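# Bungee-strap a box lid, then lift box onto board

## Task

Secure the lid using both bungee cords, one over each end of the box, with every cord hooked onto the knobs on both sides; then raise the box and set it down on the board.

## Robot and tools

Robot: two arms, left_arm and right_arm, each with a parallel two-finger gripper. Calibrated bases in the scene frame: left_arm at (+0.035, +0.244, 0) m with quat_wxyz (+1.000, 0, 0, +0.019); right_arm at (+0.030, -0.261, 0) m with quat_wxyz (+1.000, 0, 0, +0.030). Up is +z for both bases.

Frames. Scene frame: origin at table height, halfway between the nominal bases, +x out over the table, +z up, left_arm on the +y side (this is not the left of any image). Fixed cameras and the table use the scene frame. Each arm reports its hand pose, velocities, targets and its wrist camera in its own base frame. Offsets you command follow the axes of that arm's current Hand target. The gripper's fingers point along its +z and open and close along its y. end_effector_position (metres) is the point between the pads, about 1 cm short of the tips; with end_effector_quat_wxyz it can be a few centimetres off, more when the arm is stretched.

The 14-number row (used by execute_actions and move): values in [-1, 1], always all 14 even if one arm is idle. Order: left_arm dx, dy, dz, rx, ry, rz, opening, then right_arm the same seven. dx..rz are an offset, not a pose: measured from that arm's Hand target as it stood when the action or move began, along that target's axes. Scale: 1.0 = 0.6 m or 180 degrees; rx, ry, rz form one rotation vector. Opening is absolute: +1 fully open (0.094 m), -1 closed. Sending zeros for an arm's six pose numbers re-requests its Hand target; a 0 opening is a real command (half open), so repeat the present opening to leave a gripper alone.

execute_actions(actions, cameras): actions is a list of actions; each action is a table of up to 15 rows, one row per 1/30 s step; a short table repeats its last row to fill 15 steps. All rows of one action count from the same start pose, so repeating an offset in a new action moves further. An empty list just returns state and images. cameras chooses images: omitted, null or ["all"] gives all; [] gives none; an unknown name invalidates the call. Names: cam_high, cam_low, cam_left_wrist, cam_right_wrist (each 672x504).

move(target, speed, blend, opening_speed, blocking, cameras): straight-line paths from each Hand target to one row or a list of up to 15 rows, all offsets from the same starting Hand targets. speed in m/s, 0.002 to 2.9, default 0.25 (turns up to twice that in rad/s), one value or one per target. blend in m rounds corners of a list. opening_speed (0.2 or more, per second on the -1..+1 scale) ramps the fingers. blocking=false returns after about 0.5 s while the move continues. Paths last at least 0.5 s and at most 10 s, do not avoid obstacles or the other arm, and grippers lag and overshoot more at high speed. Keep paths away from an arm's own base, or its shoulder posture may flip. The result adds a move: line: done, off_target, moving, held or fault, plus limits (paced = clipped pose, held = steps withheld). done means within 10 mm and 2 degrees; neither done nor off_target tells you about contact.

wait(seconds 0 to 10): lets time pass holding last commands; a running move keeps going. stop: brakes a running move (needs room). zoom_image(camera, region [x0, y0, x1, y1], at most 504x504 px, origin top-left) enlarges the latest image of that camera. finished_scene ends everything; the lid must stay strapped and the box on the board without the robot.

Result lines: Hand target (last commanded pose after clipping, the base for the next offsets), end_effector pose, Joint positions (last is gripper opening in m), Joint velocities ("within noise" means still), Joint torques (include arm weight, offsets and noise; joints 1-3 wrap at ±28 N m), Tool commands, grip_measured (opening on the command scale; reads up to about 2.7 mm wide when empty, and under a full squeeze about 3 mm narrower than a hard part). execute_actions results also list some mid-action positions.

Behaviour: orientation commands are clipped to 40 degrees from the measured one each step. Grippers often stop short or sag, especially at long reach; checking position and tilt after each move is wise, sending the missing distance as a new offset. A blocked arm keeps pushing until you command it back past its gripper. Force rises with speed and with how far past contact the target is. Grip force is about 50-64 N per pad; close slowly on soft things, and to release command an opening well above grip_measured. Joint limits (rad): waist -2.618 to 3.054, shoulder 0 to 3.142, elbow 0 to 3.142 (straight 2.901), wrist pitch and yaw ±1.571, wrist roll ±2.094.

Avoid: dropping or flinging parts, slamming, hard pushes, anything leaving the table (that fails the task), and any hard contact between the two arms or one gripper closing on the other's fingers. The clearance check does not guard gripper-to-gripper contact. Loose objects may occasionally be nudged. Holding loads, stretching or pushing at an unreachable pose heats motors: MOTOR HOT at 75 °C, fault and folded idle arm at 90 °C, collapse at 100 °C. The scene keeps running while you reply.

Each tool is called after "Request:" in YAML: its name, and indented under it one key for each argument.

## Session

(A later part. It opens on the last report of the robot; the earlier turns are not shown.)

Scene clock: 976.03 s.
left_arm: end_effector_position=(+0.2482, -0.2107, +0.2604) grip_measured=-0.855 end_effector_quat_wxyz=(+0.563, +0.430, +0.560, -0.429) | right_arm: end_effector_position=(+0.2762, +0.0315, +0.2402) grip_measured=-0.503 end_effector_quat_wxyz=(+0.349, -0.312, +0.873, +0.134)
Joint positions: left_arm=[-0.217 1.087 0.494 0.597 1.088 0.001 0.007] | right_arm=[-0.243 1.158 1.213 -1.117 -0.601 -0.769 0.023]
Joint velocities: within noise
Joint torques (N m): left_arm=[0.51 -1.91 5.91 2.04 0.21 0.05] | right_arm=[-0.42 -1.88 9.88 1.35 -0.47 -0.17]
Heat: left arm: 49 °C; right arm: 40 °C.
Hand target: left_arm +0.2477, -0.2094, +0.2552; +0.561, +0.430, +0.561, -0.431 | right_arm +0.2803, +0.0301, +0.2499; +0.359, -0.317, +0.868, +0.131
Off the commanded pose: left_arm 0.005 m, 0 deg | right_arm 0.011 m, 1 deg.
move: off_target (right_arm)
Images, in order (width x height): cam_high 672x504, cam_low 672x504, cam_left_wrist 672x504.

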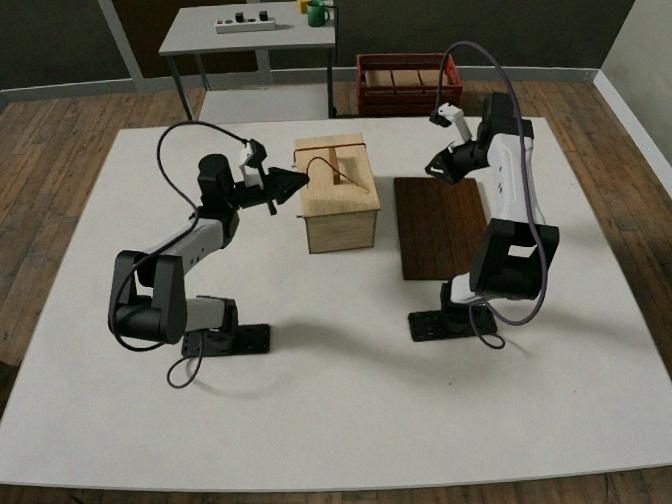

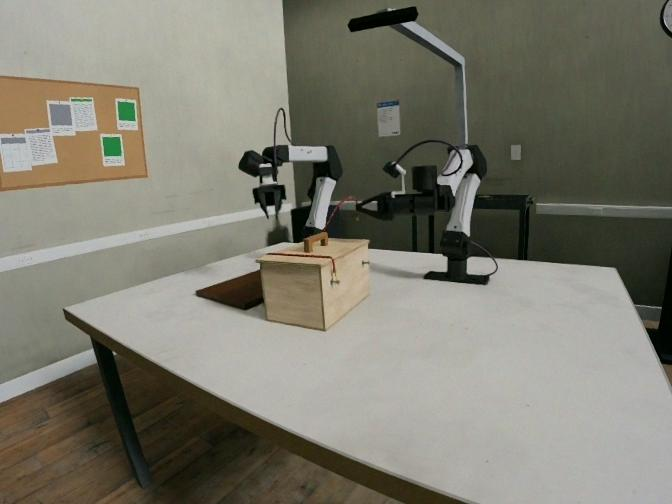

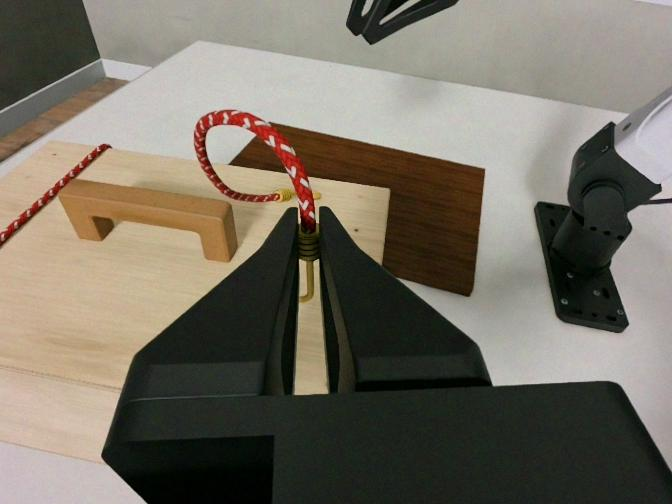

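Request:
move:
  target: [0.06,0.0220,-0.0710,0,0,0,-0.95,0,0,0,0,0,0,-0.5]
  speed: 0.12
  cameras: ["cam_high", "cam_low", "cam_left_wrist"]

Request:
zoom_image:
  camera: "cam_high"
  region: [310, 130, 410, 240]

Request:
zoom_image:
  camera: "cam_left_wrist"
  region: [200, 60, 400, 220]

Scene clock: 982.47 s.
left_arm: end_effector_position=(+0.2511, -0.1663, +0.2227) grip_measured=-0.855 end_effector_quat_wxyz=(+0.561, +0.430, +0.562, -0.429) | right_arm: end_effector_position=(+0.2762, +0.0315, +0.2402) grip_measured=-0.503 end_effector_quat_wxyz=(+0.349, -0.312, +0.873, +0.134)
Joint positions: left_arm=[-0.002 1.175 0.376 0.795 1.303 0.005 0.007] | right_arm=[-0.243 1.158 1.213 -1.117 -0.601 -0.769 0.023]
Joint velocities: within noise
Joint torques (N m): left_arm=[0.55 -2.22 5.52 1.81 0.27 0.05] | right_arm=[-0.43 -1.89 9.88 1.35 -0.47 -0.16]
Heat: left arm: 48 °C; right arm: 41 °C.
Hand target: left_arm +0.2494, -0.1649, +0.2193; +0.561, +0.430, +0.561, -0.431 | right_arm +0.2803, +0.0301, +0.2499; +0.359, -0.317, +0.868, +0.131
Off the commanded pose: left_arm 0.004 m, 0 deg | right_arm 0.011 m, 1 deg.
move: off_target (right_arm)
Images, in order (width x height): cam_high 672x504, cam_low 672x504, cam_left_wrist 672x504.

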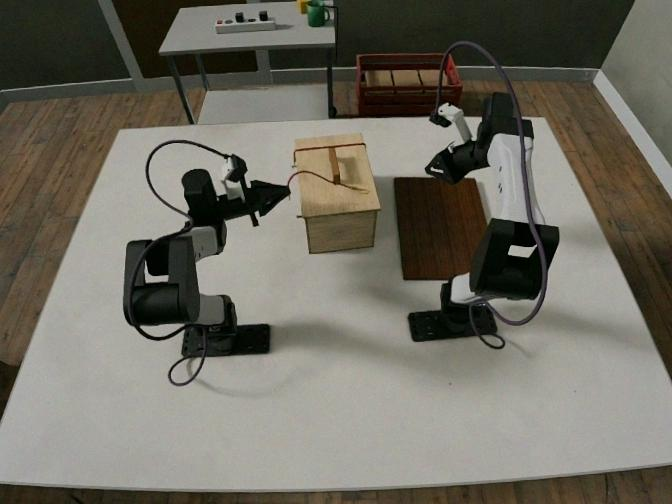

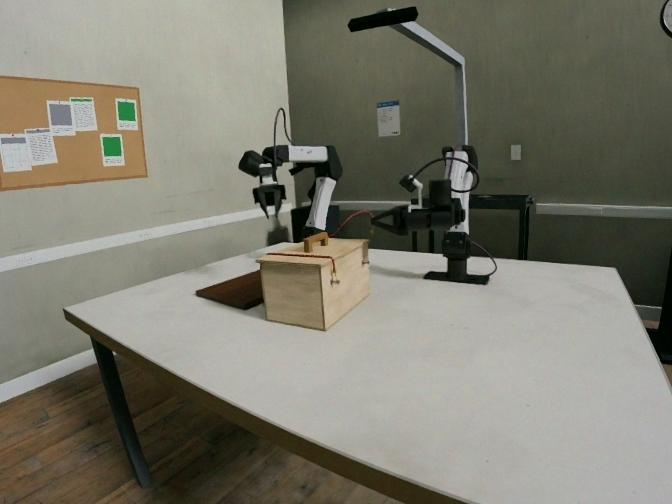

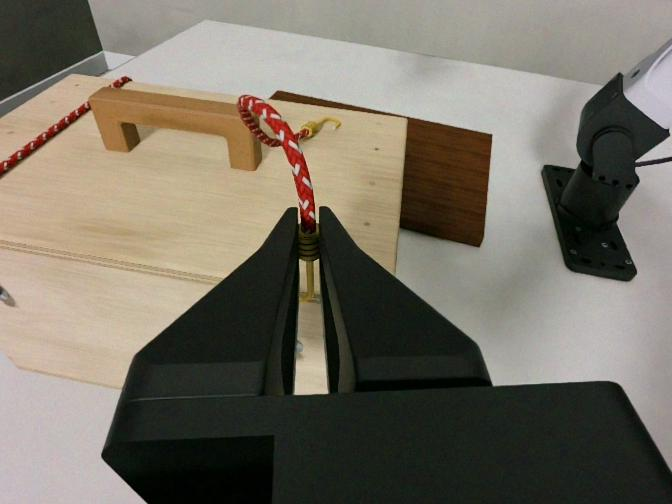

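Scaled by 4.582.

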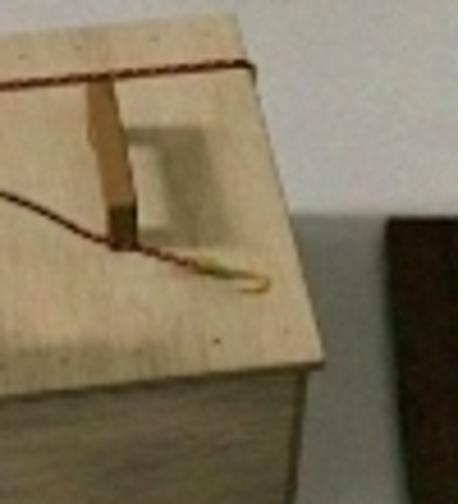

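Scaled by 2.520.

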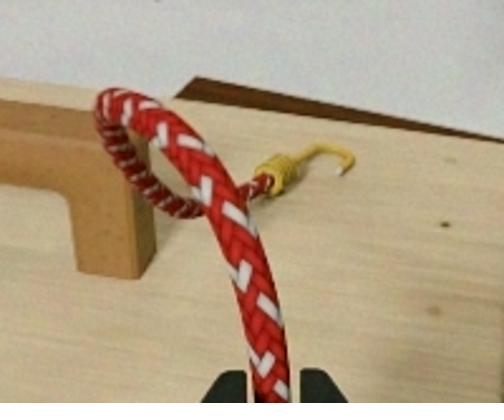

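Request:
move:
  target: [0,0,0,0,0,0,-0.95,-0.1525,0.167,0.1525,-0.0562,0.1649,-0.0973,-0.3]
  speed: 0.25
  cameras: ["cam_high", "cam_left_wrist", "cam_right_wrist"]

Request:
zoom_image:
  camera: "cam_right_wrist"
  region: [180, 60, 460, 270]

Request:
zoom_image:
  camera: "cam_left_wrist"
  region: [260, 230, 360, 370]

Scene clock: 996.20 s.
left_arm: end_effector_position=(+0.2509, -0.1664, +0.2233) grip_measured=-0.855 end_effector_quat_wxyz=(+0.562, +0.431, +0.561, -0.429) | right_arm: end_effector_position=(+0.3114, +0.1892, +0.2463) grip_measured=-0.303 end_effector_quat_wxyz=(+0.116, -0.501, +0.855, +0.069)
Joint positions: left_arm=[-0.002 1.176 0.375 0.802 1.305 0.002 0.007] | right_arm=[0.476 1.814 2.044 -1.573 -0.149 -0.566 0.033]
Joint velocities: within noise
Joint torques (N m): left_arm=[0.55 -2.09 5.44 1.87 0.24 0.03] | right_arm=[0.36 -7.08 8.77 0.85 -0.09 0.03]
Heat: left arm: 47 °C; right arm: 41 °C.
Hand target: left_arm +0.2493, -0.1650, +0.2191; +0.561, +0.430, +0.561, -0.431 | right_arm +0.3148, +0.1901, +0.2499; +0.113, -0.496, +0.858, +0.065
Off the commanded pose: left_arm 0.005 m, 0 deg | right_arm 0.005 m, 1 deg.
joint sent to its limit (right arm) — joint 4 (wrist pitch), lower limit. The joint targets still meet the commanded pose.
move: done
Images, in order (width x height): cam_high 672x504, cam_left_wrist 672x504, cam_right_wrist 672x504.

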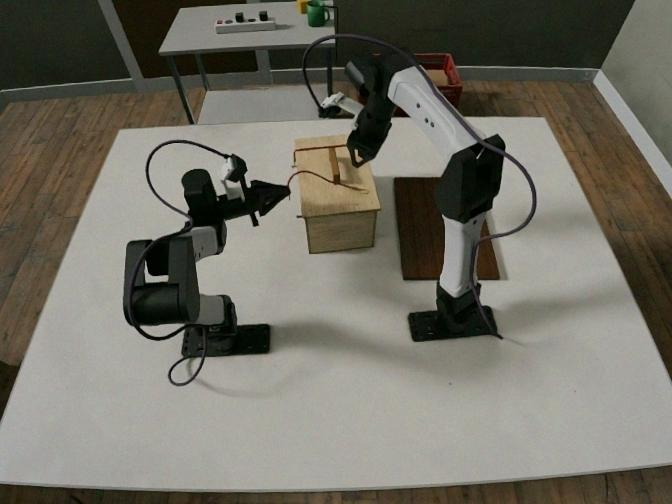

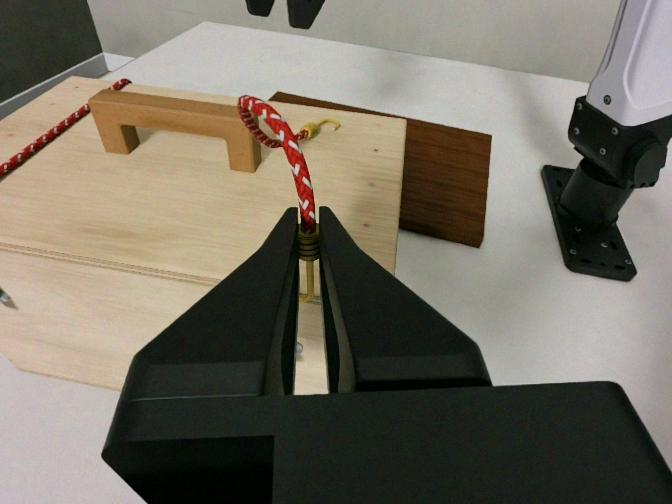

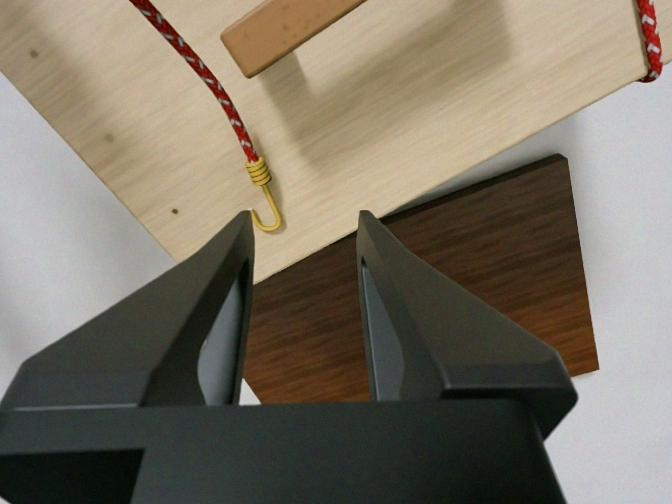

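Scaled by 1.800.

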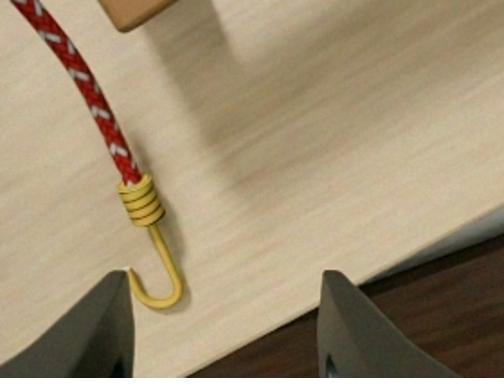

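Scaled by 3.600.

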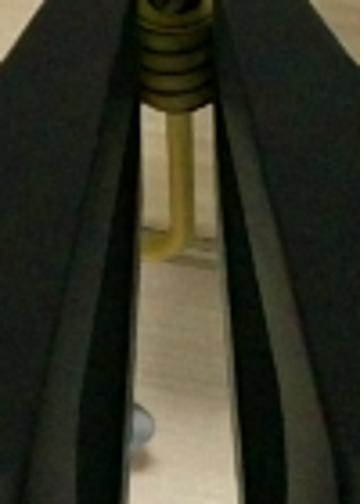

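Request:
move:
  target:
    - [0.05,0.0129,-0.0483,0,0,0,-0.95,0,0,0,0,0,0,-0.3]
    - [0.05,0.0129,-0.0483,0,0,0,-0.95,0.0099,0.0421,0.0576,-0.0159,0.0552,-0.0905,-0.3]
  speed: [0.2, 0.15]
  cameras: ["cam_high", "cam_left_wrist", "cam_right_wrist"]

Request:
zoom_image:
  camera: "cam_right_wrist"
  region: [220, 80, 400, 280]

Scene clock: 1005.27 s.
left_arm: end_effector_position=(+0.2519, -0.1361, +0.1922) grip_measured=-0.855 end_effector_quat_wxyz=(+0.561, +0.430, +0.562, -0.429) | right_arm: end_effector_position=(+0.2962, +0.2058, +0.2239) grip_measured=-0.303 end_effector_quat_wxyz=(+0.080, -0.610, +0.788, +0.028)
Joint positions: left_arm=[0.143 1.317 0.308 0.992 1.449 0.017 0.007] | right_arm=[0.574 1.84 2 -1.575 -0.069 -0.739 0.033]
Joint velocities: within noise
Joint torques (N m): left_arm=[0.57 -2.62 4.81 1.79 0.25 0.05] | right_arm=[0.69 -6.99 5.08 0.69 -0.08 -0.17]
Heat: left arm: 46 °C; right arm: 42 °C.
Hand target: left_arm +0.2494, -0.1349, +0.1892; +0.561, +0.430, +0.561, -0.431 | right_arm +0.2945, +0.2055, +0.2149; +0.034, -0.619, +0.784, +0.027
Off the commanded pose: left_arm 0.004 m, 0 deg | right_arm 0.009 m, 5 deg.
joint sent to its limit (right arm) — joint 4 (wrist pitch), lower limit. The joint targets are off in orientation, not in position.
move: off_target (right_arm)
Images, in order (width x height): cam_high 672x504, cam_left_wrist 672x504, cam_right_wrist 672x504.

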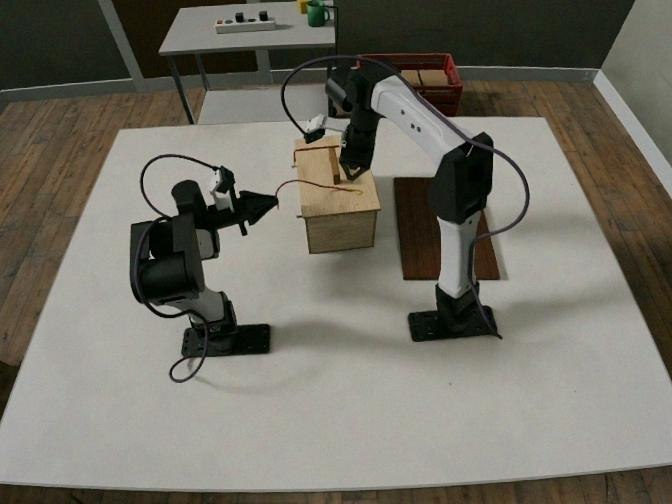

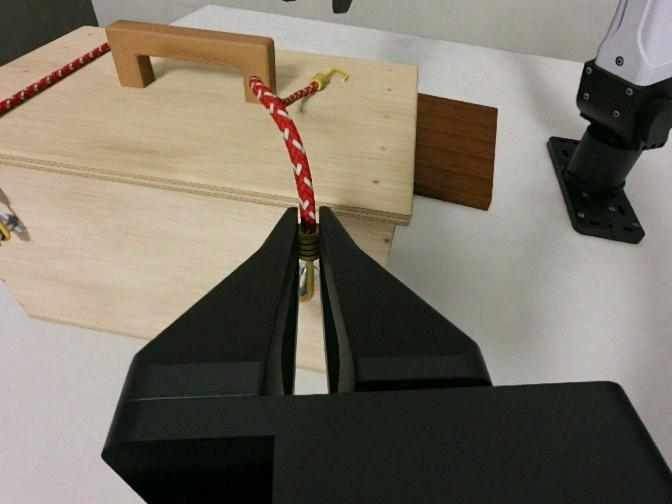

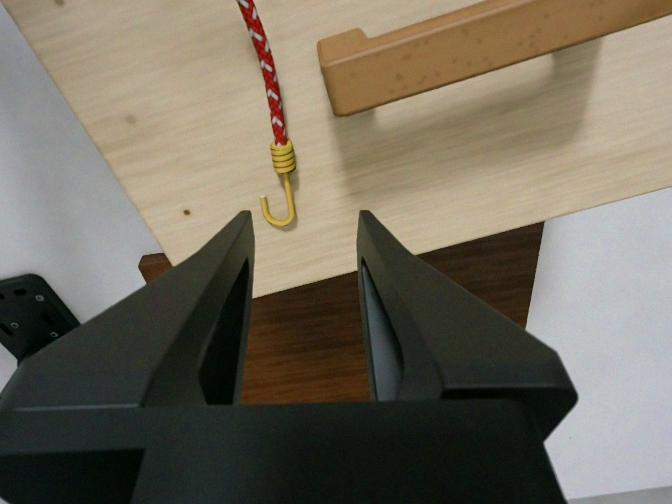

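Scaled by 2.520.

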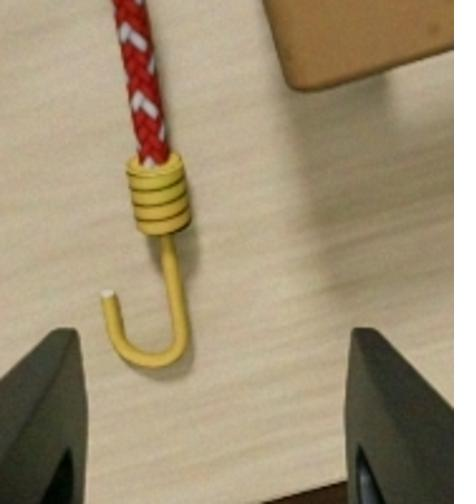

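Request:
move:
  target: [0,0,0,0,0,0,-0.95,-0.0181,0.0092,0.0433,-0.0026,0.0055,-0.0337,-0.35]
  speed: 0.12
  cameras: ["cam_right_wrist"]

Request:
zoom_image:
  camera: "cam_right_wrist"
  region: [230, 120, 390, 300]

Scene clock: 1013.70 s.
left_arm: end_effector_position=(+0.2517, -0.1361, +0.1927) grip_measured=-0.855 end_effector_quat_wxyz=(+0.562, +0.431, +0.561, -0.428) | right_arm: end_effector_position=(+0.2946, +0.2201, +0.1989) grip_measured=-0.347 end_effector_quat_wxyz=(+0.045, -0.653, +0.756, +0.025)
Joint positions: left_arm=[0.143 1.317 0.308 0.999 1.45 0.013 0.007] | right_arm=[0.614 1.912 2 -1.575 -0.059 -0.809 0.031]
Joint velocities: within noise
Joint torques (N m): left_arm=[0.53 -2.47 4.77 1.79 0.25 0.01] | right_arm=[0.72 -7.75 5.16 0.53 -0.02 -0.16]
Heat: left arm: 46 °C; right arm: 41 °C.
Hand target: left_arm +0.2494, -0.1349, +0.1892; +0.561, +0.430, +0.561, -0.431 | right_arm +0.2922, +0.2195, +0.1901; +0.026, -0.660, +0.750, +0.023
Off the commanded pose: left_arm 0.004 m, 0 deg | right_arm 0.009 m, 2 deg.
joint sent to its limit (right arm) — joint 4 (wrist pitch), lower limit. The joint targets still meet the commanded pose.
move: done
Images, in order (width x height): cam_right_wrist 672x504.

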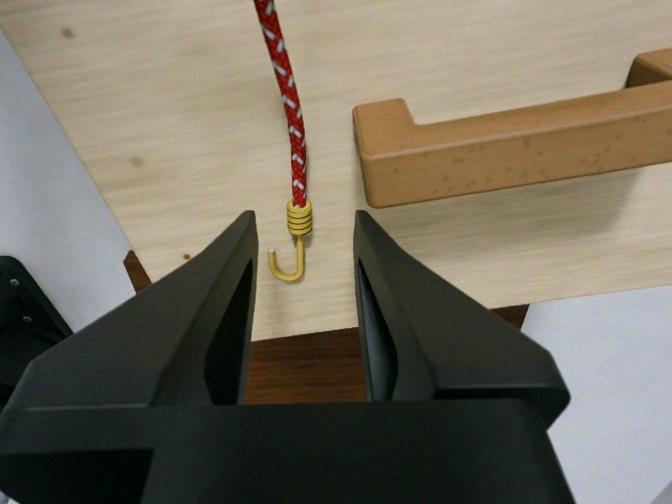

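Scaled by 2.800.

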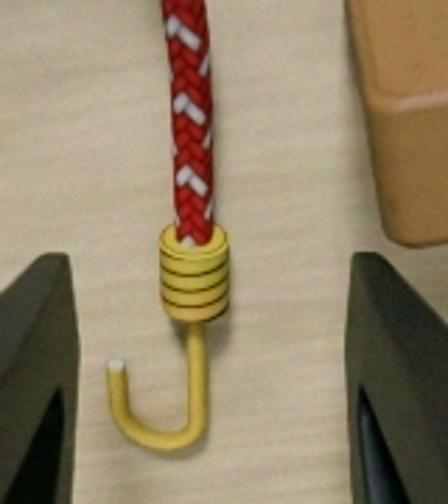

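Request:
move:
  target: [0,0,0,0,0,0,-0.95,0.0068,0.0036,0.0296,0,0,0,-0.55]
  speed: 0.06
  cameras: ["cam_right_wrist"]

Request:
zoom_image:
  camera: "cam_right_wrist"
  region: [230, 150, 390, 330]

Scene clock: 1020.57 s.
left_arm: end_effector_position=(+0.2517, -0.1361, +0.1929) grip_measured=-0.855 end_effector_quat_wxyz=(+0.562, +0.431, +0.561, -0.428) | right_arm: end_effector_position=(+0.2889, +0.2158, +0.1783) grip_measured=-0.547 end_effector_quat_wxyz=(+0.025, -0.654, +0.756, +0.027)
Joint positions: left_arm=[0.143 1.317 0.308 1.001 1.45 0.012 0.007] | right_arm=[0.614 1.897 1.898 -1.527 -0.058 -0.811 0.021]
Joint velocities: within noise
Joint torques (N m): left_arm=[0.55 -2.44 4.72 1.76 0.25 0] | right_arm=[0.58 -9.68 3.66 0.8 -0.07 -0.17]
Heat: left arm: 45 °C; right arm: 40 °C.
Hand target: left_arm +0.2494, -0.1349, +0.1892; +0.561, +0.430, +0.561, -0.431 | right_arm +0.2897, +0.2169, +0.1720; +0.026, -0.660, +0.750, +0.023
Off the commanded pose: left_arm 0.004 m, 0 deg | right_arm 0.006 m, 1 deg.
move: done
Images, in order (width x height): cam_right_wrist 672x504.

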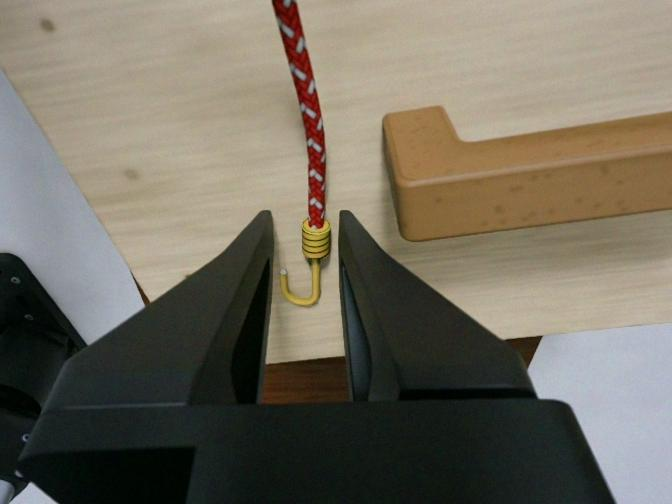

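Scaled by 2.800.

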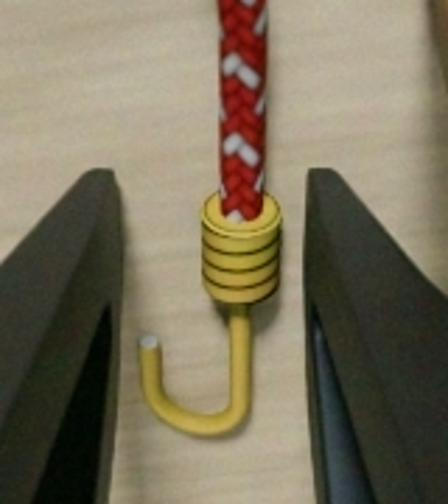

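Request:
move:
  target:
    - [0,0,0,0,0,0,-0.95,-0.00544,-0.00536,-0.01967,0,0,0,-0.55]
    - [0,0,0,0,0,0,-0.95,-0.00405,-0.00536,0.00028,0,0,0,-0.55]
  speed: 0.06
  cameras: ["cam_right_wrist"]

Scene clock: 1034.97 s.
left_arm: end_effector_position=(+0.2517, -0.1361, +0.1930) grip_measured=-0.855 end_effector_quat_wxyz=(+0.562, +0.431, +0.561, -0.428) | right_arm: end_effector_position=(+0.2919, +0.2179, +0.1793) grip_measured=-0.547 end_effector_quat_wxyz=(+0.031, -0.654, +0.755, +0.026)
Joint positions: left_arm=[0.143 1.317 0.308 1.002 1.45 0.011 0.007] | right_arm=[0.614 1.901 1.906 -1.52 -0.058 -0.812 0.021]
Joint velocities: within noise
Joint torques (N m): left_arm=[0.55 -2.43 4.72 1.74 0.25 0.03] | right_arm=[0.5 -8.5 4.9 0.69 -0.04 -0.17]
Heat: left arm: 45 °C; right arm: 39 °C.
Hand target: left_arm +0.2494, -0.1349, +0.1892; +0.561, +0.430, +0.561, -0.431 | right_arm +0.2932, +0.2189, +0.1719; +0.026, -0.660, +0.750, +0.023
Off the commanded pose: left_arm 0.005 m, 0 deg | right_arm 0.007 m, 1 deg.
move: done
Images, in order (width x height): cam_right_wrist 672x504.

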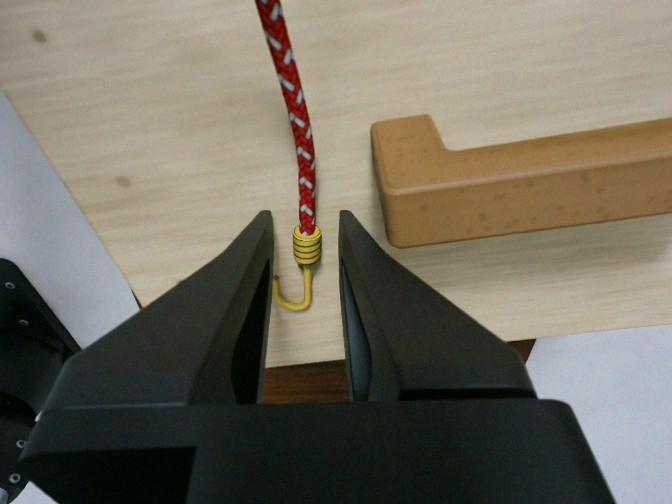

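Request:
move:
  target: [0,0,0,0,0,0,-0.95,0,0,0,0,0,0,-0.95]
  opening_speed: 0.5
  cameras: ["cam_right_wrist"]

Scene clock: 1036.60 s.
left_arm: end_effector_position=(+0.2517, -0.1361, +0.1930) grip_measured=-0.855 end_effector_quat_wxyz=(+0.562, +0.431, +0.561, -0.428) | right_arm: end_effector_position=(+0.2933, +0.2187, +0.1793) grip_measured=-0.863 end_effector_quat_wxyz=(+0.034, -0.655, +0.755, +0.025)
Joint positions: left_arm=[0.143 1.317 0.308 1.002 1.45 0.011 0.007] | right_arm=[0.614 1.901 1.906 -1.513 -0.057 -0.813 0.006]
Joint velocities: within noise
Joint torques (N m): left_arm=[0.55 -2.41 4.74 1.76 0.25 0.04] | right_arm=[0.49 -8.38 4.93 0.64 -0.08 -0.16]
Heat: left arm: 45 °C; right arm: 38 °C.
Hand target: left_arm +0.2494, -0.1349, +0.1892; +0.561, +0.430, +0.561, -0.431 | right_arm +0.2931, +0.2189, +0.1719; +0.026, -0.660, +0.750, +0.023
Off the commanded pose: left_arm 0.005 m, 0 deg | right_arm 0.007 m, 1 deg.
move: done
Images, in order (width x height): cam_right_wrist 672x504.

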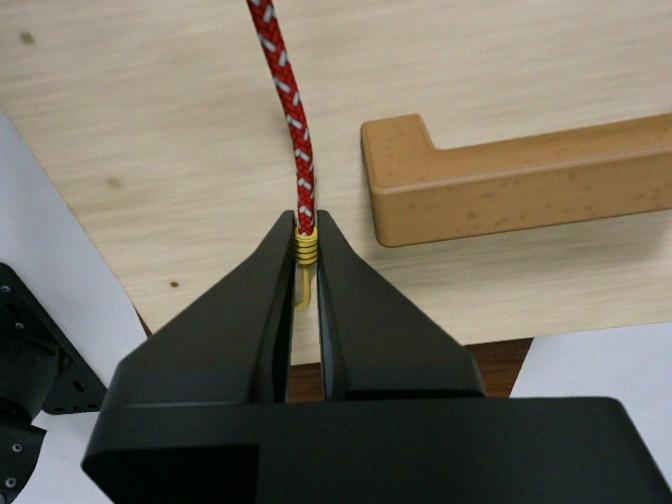

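Request:
move:
  target: [0,0,0,0,0,0,-0.95,0.006,0,-0.085,0,0,0,-0.95]
  speed: 0.08

Scene clock: 1039.50 s.
left_arm: end_effector_position=(+0.2517, -0.1361, +0.1930) grip_measured=-0.855 end_effector_quat_wxyz=(+0.562, +0.431, +0.561, -0.428) | right_arm: end_effector_position=(+0.2905, +0.2150, +0.2030) grip_measured=-0.867 end_effector_quat_wxyz=(+0.048, -0.656, +0.753, +0.024)
Joint positions: left_arm=[0.143 1.317 0.308 1.002 1.45 0.011 0.007] | right_arm=[0.61 1.881 1.975 -1.573 -0.057 -0.822 0.006]
Joint velocities: within noise
Joint torques (N m): left_arm=[0.53 -2.43 4.74 1.75 0.25 0.04] | right_arm=[-0.42 -12.57 8.79 0.53 -0.1 -0.19]
Heat: left arm: 45 °C; right arm: 38 °C.
Hand target: left_arm +0.2494, -0.1349, +0.1892; +0.561, +0.430, +0.561, -0.431 | right_arm +0.2922, +0.2118, +0.2226; +0.026, -0.660, +0.750, +0.023
Off the commanded pose: left_arm 0.005 m, 0 deg | right_arm 0.020 m, 3 deg.
joint sent to its limit (right arm) — joint 4 (wrist pitch), lower limit. The joint targets are off in orientation, not in position.
move: off_target (right_arm)

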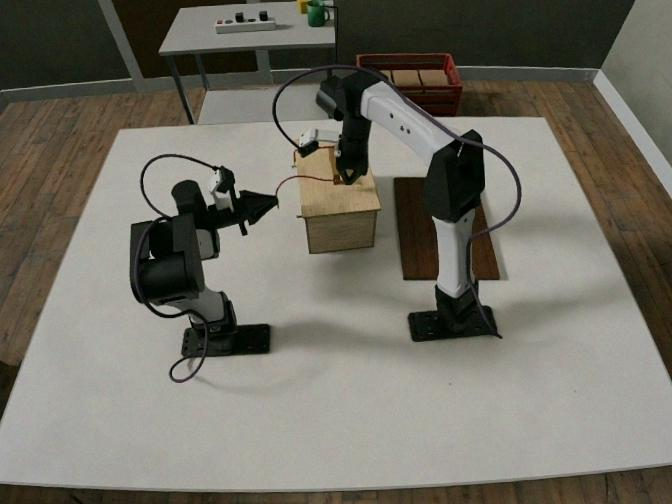

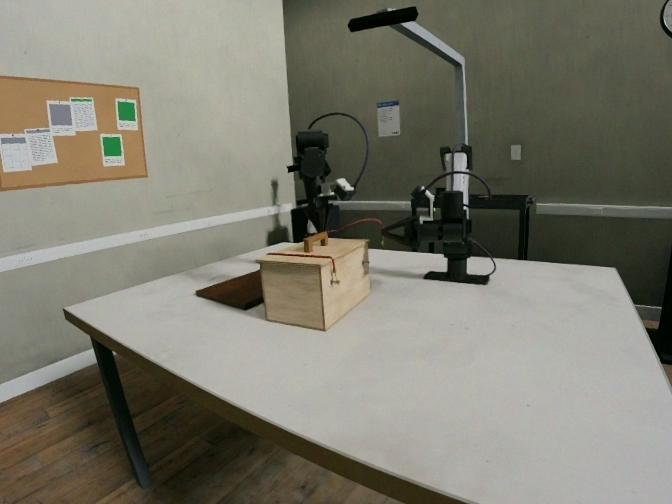

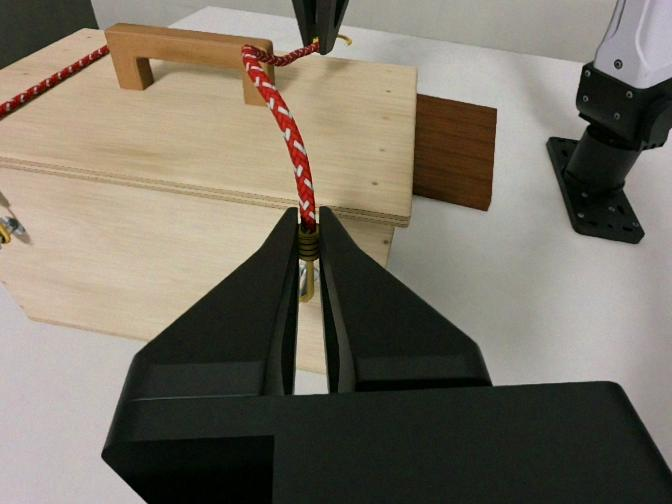

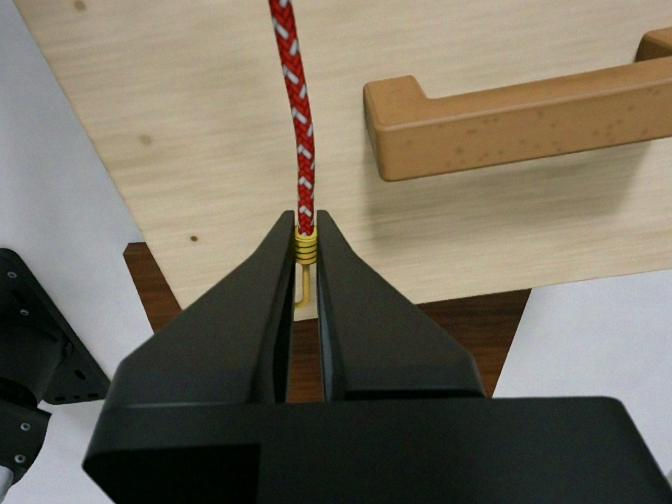

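Request:
move:
  target: [0.112,-0.01,0,0,0,0,-0.95,0,0,0,0,0,0,-0.95]
  speed: 0.12
  cameras: ["cam_left_wrist","cam_high"]

Scene clock: 1043.87 s.
left_arm: end_effector_position=(+0.2464, -0.1369, +0.1222) grip_measured=-0.855 end_effector_quat_wxyz=(+0.553, +0.432, +0.569, -0.428) | right_arm: end_effector_position=(+0.2905, +0.2150, +0.2030) grip_measured=-0.867 end_effector_quat_wxyz=(+0.048, -0.657, +0.752, +0.024)
Joint positions: left_arm=[0.143 1.67 0.202 1.294 1.45 0.163 0.007] | right_arm=[0.61 1.881 1.975 -1.573 -0.057 -0.822 0.006]
Joint velocities: within noise
Joint torques (N m): left_arm=[0.32 -3.6 2.93 1.9 0.35 0.02] | right_arm=[-0.42 -12.45 8.72 0.52 -0.1 -0.16]
Heat: left arm: 45 °C; right arm: 38 °C.
Hand target: left_arm +0.2435, -0.1366, +0.1219; +0.561, +0.430, +0.561, -0.431 | right_arm +0.2923, +0.2118, +0.2226; +0.026, -0.660, +0.750, +0.023
Off the commanded pose: left_arm 0.003 m, 1 deg | right_arm 0.020 m, 3 deg.
joint sent to its limit (right arm) — joint 4 (wrist pitch), lower limit. The joint targets are off in orientation, not in position.
move: off_target (right_arm)
Images, in order (width x height): cam_high 672x504, cam_left_wrist 672x504.

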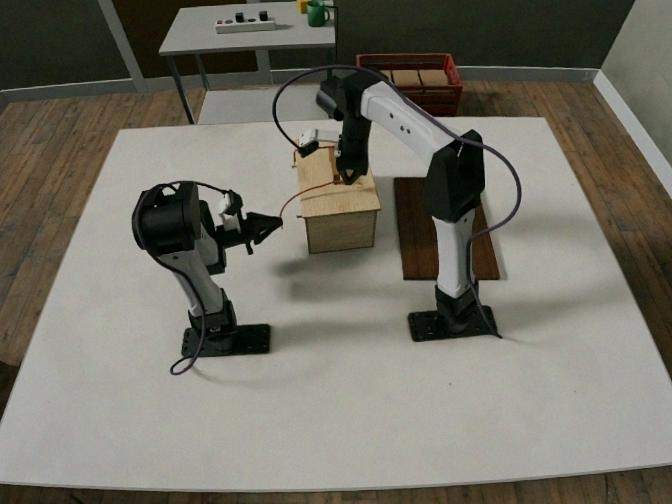

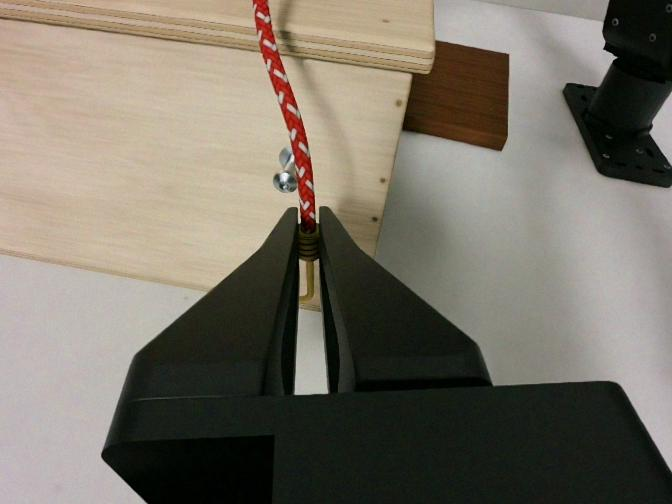

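Request:
move:
  target: [-0.015,0,0.0333,0,0,0,-0.95,0,0,0,0,0,0,-0.95]
  speed: 0.08
  cameras: ["cam_left_wrist","cam_high"]

Scene clock: 1049.57 s.
left_arm: end_effector_position=(+0.2488, -0.1544, +0.1298) grip_measured=-0.855 end_effector_quat_wxyz=(+0.552, +0.428, +0.567, -0.436) | right_arm: end_effector_position=(+0.2904, +0.2150, +0.2030) grip_measured=-0.867 end_effector_quat_wxyz=(+0.048, -0.657, +0.752, +0.024)
Joint positions: left_arm=[0.058 1.699 0.202 1.446 1.372 0.029 0.007] | right_arm=[0.61 1.881 1.975 -1.574 -0.057 -0.823 0.006]
Joint velocities: within noise
Joint torques (N m): left_arm=[-0.64 -3.71 3.21 2.08 0.05 0.02] | right_arm=[-0.43 -12.45 8.7 0.53 -0.1 -0.16]
Heat: left arm: 45 °C; right arm: 38 °C.
Hand target: left_arm +0.2488, -0.1558, +0.1310; +0.561, +0.430, +0.561, -0.431 | right_arm +0.2922, +0.2118, +0.2226; +0.026, -0.660, +0.750, +0.023
Off the commanded pose: left_arm 0.002 m, 1 deg | right_arm 0.020 m, 3 deg.
joint sent to its limit (right arm) — joint 4 (wrist pitch), lower limit. The joint targets are off in orientation, not in position.
move: off_target (right_arm)
Images, in order (width x height): cam_high 672x504, cam_left_wrist 672x504.

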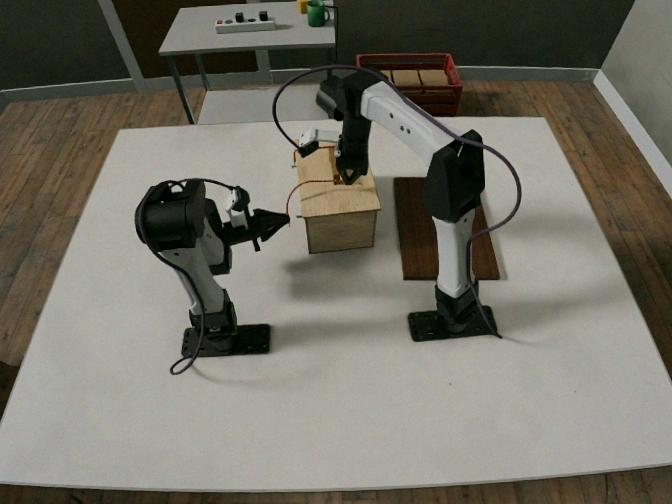

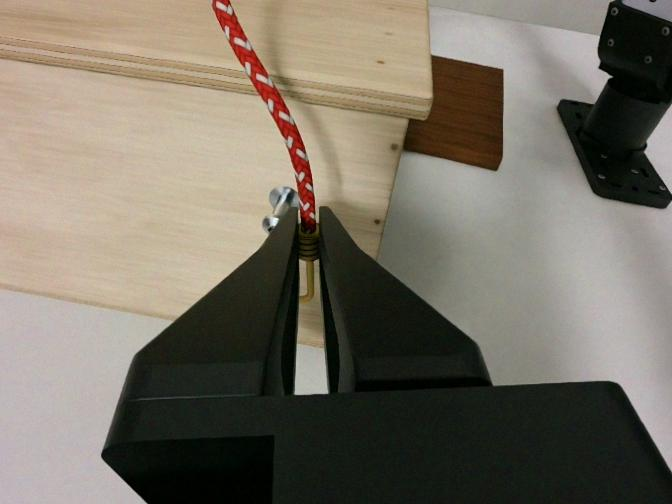

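Request:
zoom_image:
  camera: "cam_left_wrist"
  region: [220, 150, 380, 310]

Request:
zoom_image:
  camera: "cam_high"
  region: [260, 170, 340, 240]

Scaled by 3.150.

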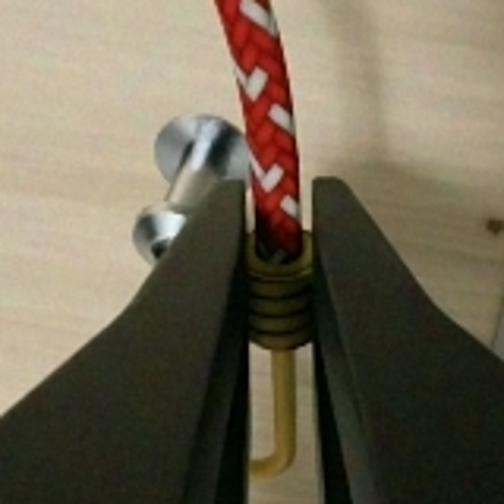

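Scaled by 6.300.

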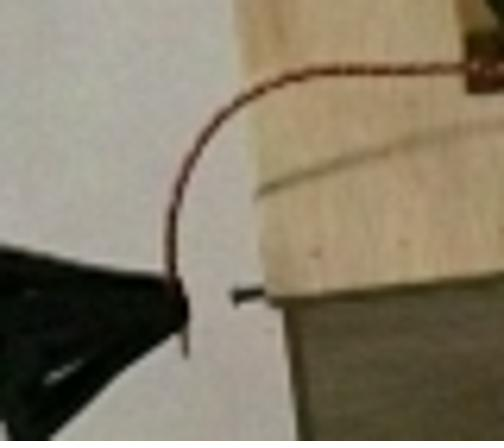

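Request:
move:
  target: [0.0017,0.0040,0.0250,0,0,0,-0.95,0,0,0,0,0,0,-0.95]
  speed: 0.05
  cameras: ["cam_left_wrist","cam_high"]

Request:
zoom_image:
  camera: "cam_left_wrist"
  region: [220, 180, 380, 340]

Request:
zoom_image:
  camera: "cam_high"
  region: [260, 170, 340, 240]

Scene clock: 1058.10 s.
left_arm: end_effector_position=(+0.2496, -0.1684, +0.1236) grip_measured=-0.855 end_effector_quat_wxyz=(+0.544, +0.422, +0.575, -0.442) | right_arm: end_effector_position=(+0.2904, +0.2150, +0.2030) grip_measured=-0.867 end_effector_quat_wxyz=(+0.048, -0.657, +0.752, +0.024)
Joint positions: left_arm=[-0.01 1.737 0.202 1.472 1.305 0.011 0.007] | right_arm=[0.61 1.881 1.975 -1.574 -0.057 -0.823 0.006]
Joint velocities: within noise
Joint torques (N m): left_arm=[-0.58 -3.88 4.7 2.2 0.09 -0.01] | right_arm=[-0.43 -12.44 8.75 0.53 -0.1 -0.16]
Heat: left arm: 45 °C; right arm: 39 °C.
Hand target: left_arm +0.2549, -0.1697, +0.1300; +0.561, +0.430, +0.561, -0.431 | right_arm +0.2922, +0.2118, +0.2226; +0.026, -0.660, +0.750, +0.023
Off the commanded pose: left_arm 0.008 m, 3 deg | right_arm 0.020 m, 3 deg.
joint sent to its limit (right arm) — joint 4 (wrist pitch), lower limit. The joint targets are off in orientation, not in position.
move: off_target (left_arm, right_arm)
Images, in order (width x height): cam_high 672x504, cam_left_wrist 672x504.

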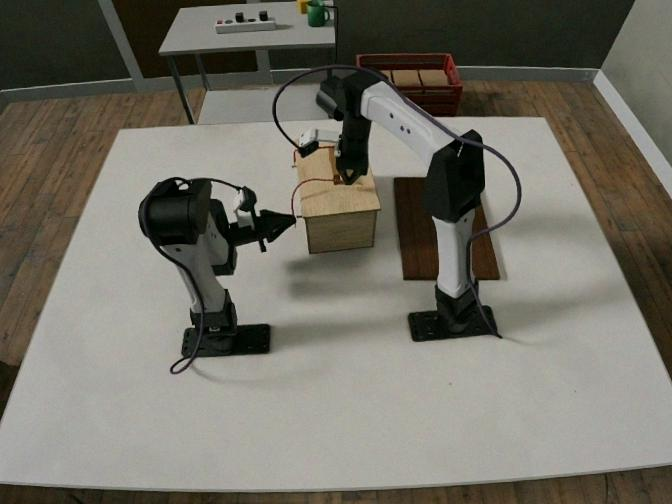

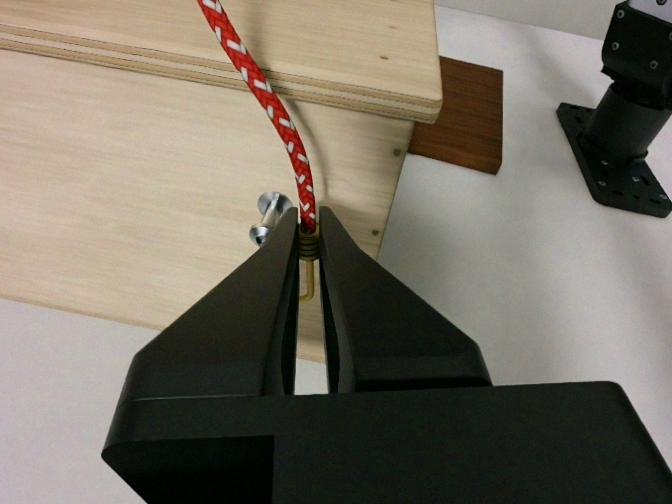

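Scaled by 3.150.

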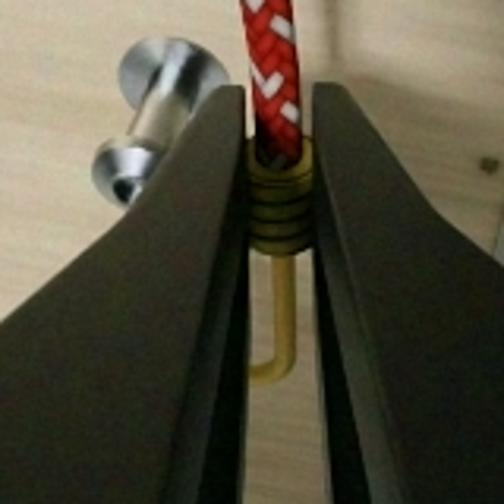

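Scaled by 6.300.

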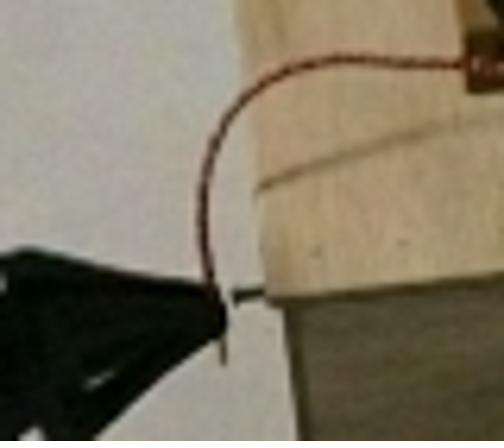

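Request:
move:
  target:
    - [-0.015,0.005,-0.0056,0,0,0,-0.95,0,0,0,0,0,0,-0.95]
    - [-0.015,0.0176,-0.0013,0,0,0,-0.95,0,0,0,0,0,0,-0.95]
  speed: 0.05
  cameras: ["cam_left_wrist","cam_high"]

Request:
zoom_image:
  camera: "cam_left_wrist"
  region: [220, 180, 380, 340]

Scene clock: 1063.43 s.
left_arm: end_effector_position=(+0.2597, -0.1675, +0.1336) grip_measured=-0.855 end_effector_quat_wxyz=(+0.553, +0.425, +0.568, -0.437) | right_arm: end_effector_position=(+0.2904, +0.2150, +0.2030) grip_measured=-0.867 end_effector_quat_wxyz=(+0.048, -0.657, +0.752, +0.024)
Joint positions: left_arm=[-0.006 1.715 0.242 1.446 1.304 -0.001 0.007] | right_arm=[0.61 1.881 1.975 -1.574 -0.057 -0.823 0.006]
Joint velocities: within noise
Joint torques (N m): left_arm=[0.43 -4.68 5.48 1.77 0.19 0.03] | right_arm=[-0.4 -12.44 8.7 0.52 -0.1 -0.16]
Heat: left arm: 45 °C; right arm: 40 °C.
Hand target: left_arm +0.2650, -0.1662, +0.1390; +0.561, +0.430, +0.561, -0.431 | right_arm +0.2922, +0.2118, +0.2226; +0.026, -0.660, +0.750, +0.023
Off the commanded pose: left_arm 0.008 m, 2 deg | right_arm 0.020 m, 3 deg.
joint sent to its limit (right arm) — joint 4 (wrist pitch), lower limit. The joint targets are off in orientation, not in position.
move: off_target (right_arm)
Images, in order (width x height): cam_high 672x504, cam_left_wrist 672x504.

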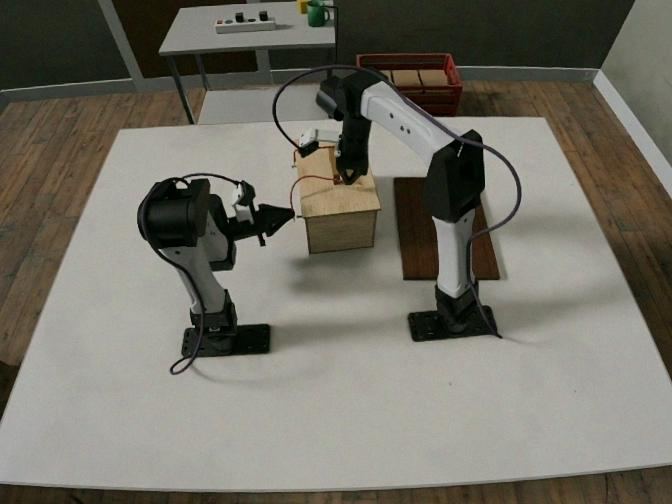

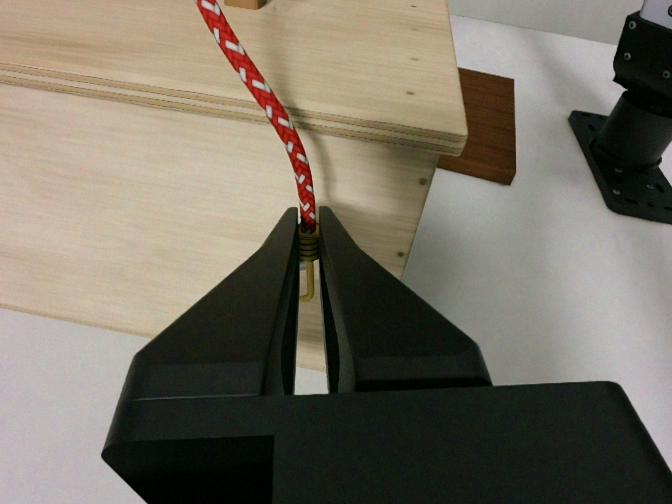

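Scaled by 3.150.

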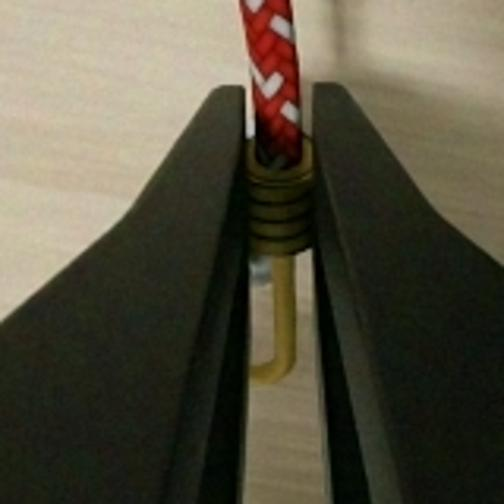

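Request:
move:
  target: [0.0108,-0.002,0,0,-0.011,0,-0.95,0,0,0,0,0,0,-0.95]
  speed: 0.05
  cameras: ["cam_left_wrist"]

Request:
zoom_image:
  camera: "cam_left_wrist"
  region: [220, 180, 380, 340]

Scene clock: 1067.47 s.
left_arm: end_effector_position=(+0.2611, -0.1675, +0.1224) grip_measured=-0.855 end_effector_quat_wxyz=(+0.539, +0.410, +0.581, -0.451) | right_arm: end_effector_position=(+0.2904, +0.2150, +0.2030) grip_measured=-0.867 end_effector_quat_wxyz=(+0.048, -0.657, +0.752, +0.024)
Joint positions: left_arm=[-0.006 1.788 0.242 1.501 1.304 -0.037 0.007] | right_arm=[0.61 1.881 1.975 -1.574 -0.057 -0.823 0.006]
Joint velocities: within noise
Joint torques (N m): left_arm=[0.29 -4.27 4.12 2.67 0.2 0.01] | right_arm=[-0.42 -12.44 8.72 0.52 -0.1 -0.16]
Heat: left arm: 45 °C; right arm: 41 °C.
Hand target: left_arm +0.2638, -0.1665, +0.1325; +0.571, +0.423, +0.551, -0.438 | right_arm +0.2922, +0.2118, +0.2226; +0.026, -0.660, +0.750, +0.023
Off the commanded pose: left_arm 0.010 m, 5 deg | right_arm 0.020 m, 3 deg.
joint sent to its limit (left arm) — joint 4 (wrist pitch), upper limit. The joint targets still meet the commanded pose.
joint sent to its limit (right arm) — joint 4 (wrist pitch), lower limit. The joint targets are off in orientation, not in position.
move: off_target (left_arm, right_arm)
Images, in order (width x height): cam_left_wrist 672x504.

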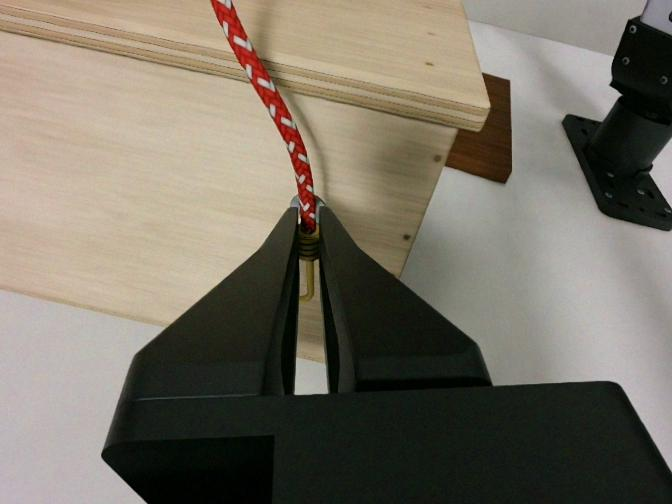

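Scaled by 3.150.

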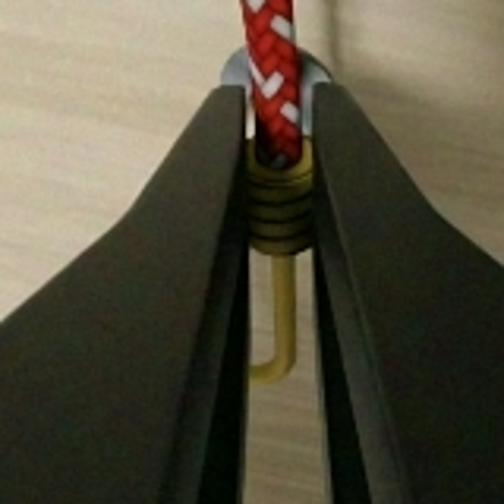

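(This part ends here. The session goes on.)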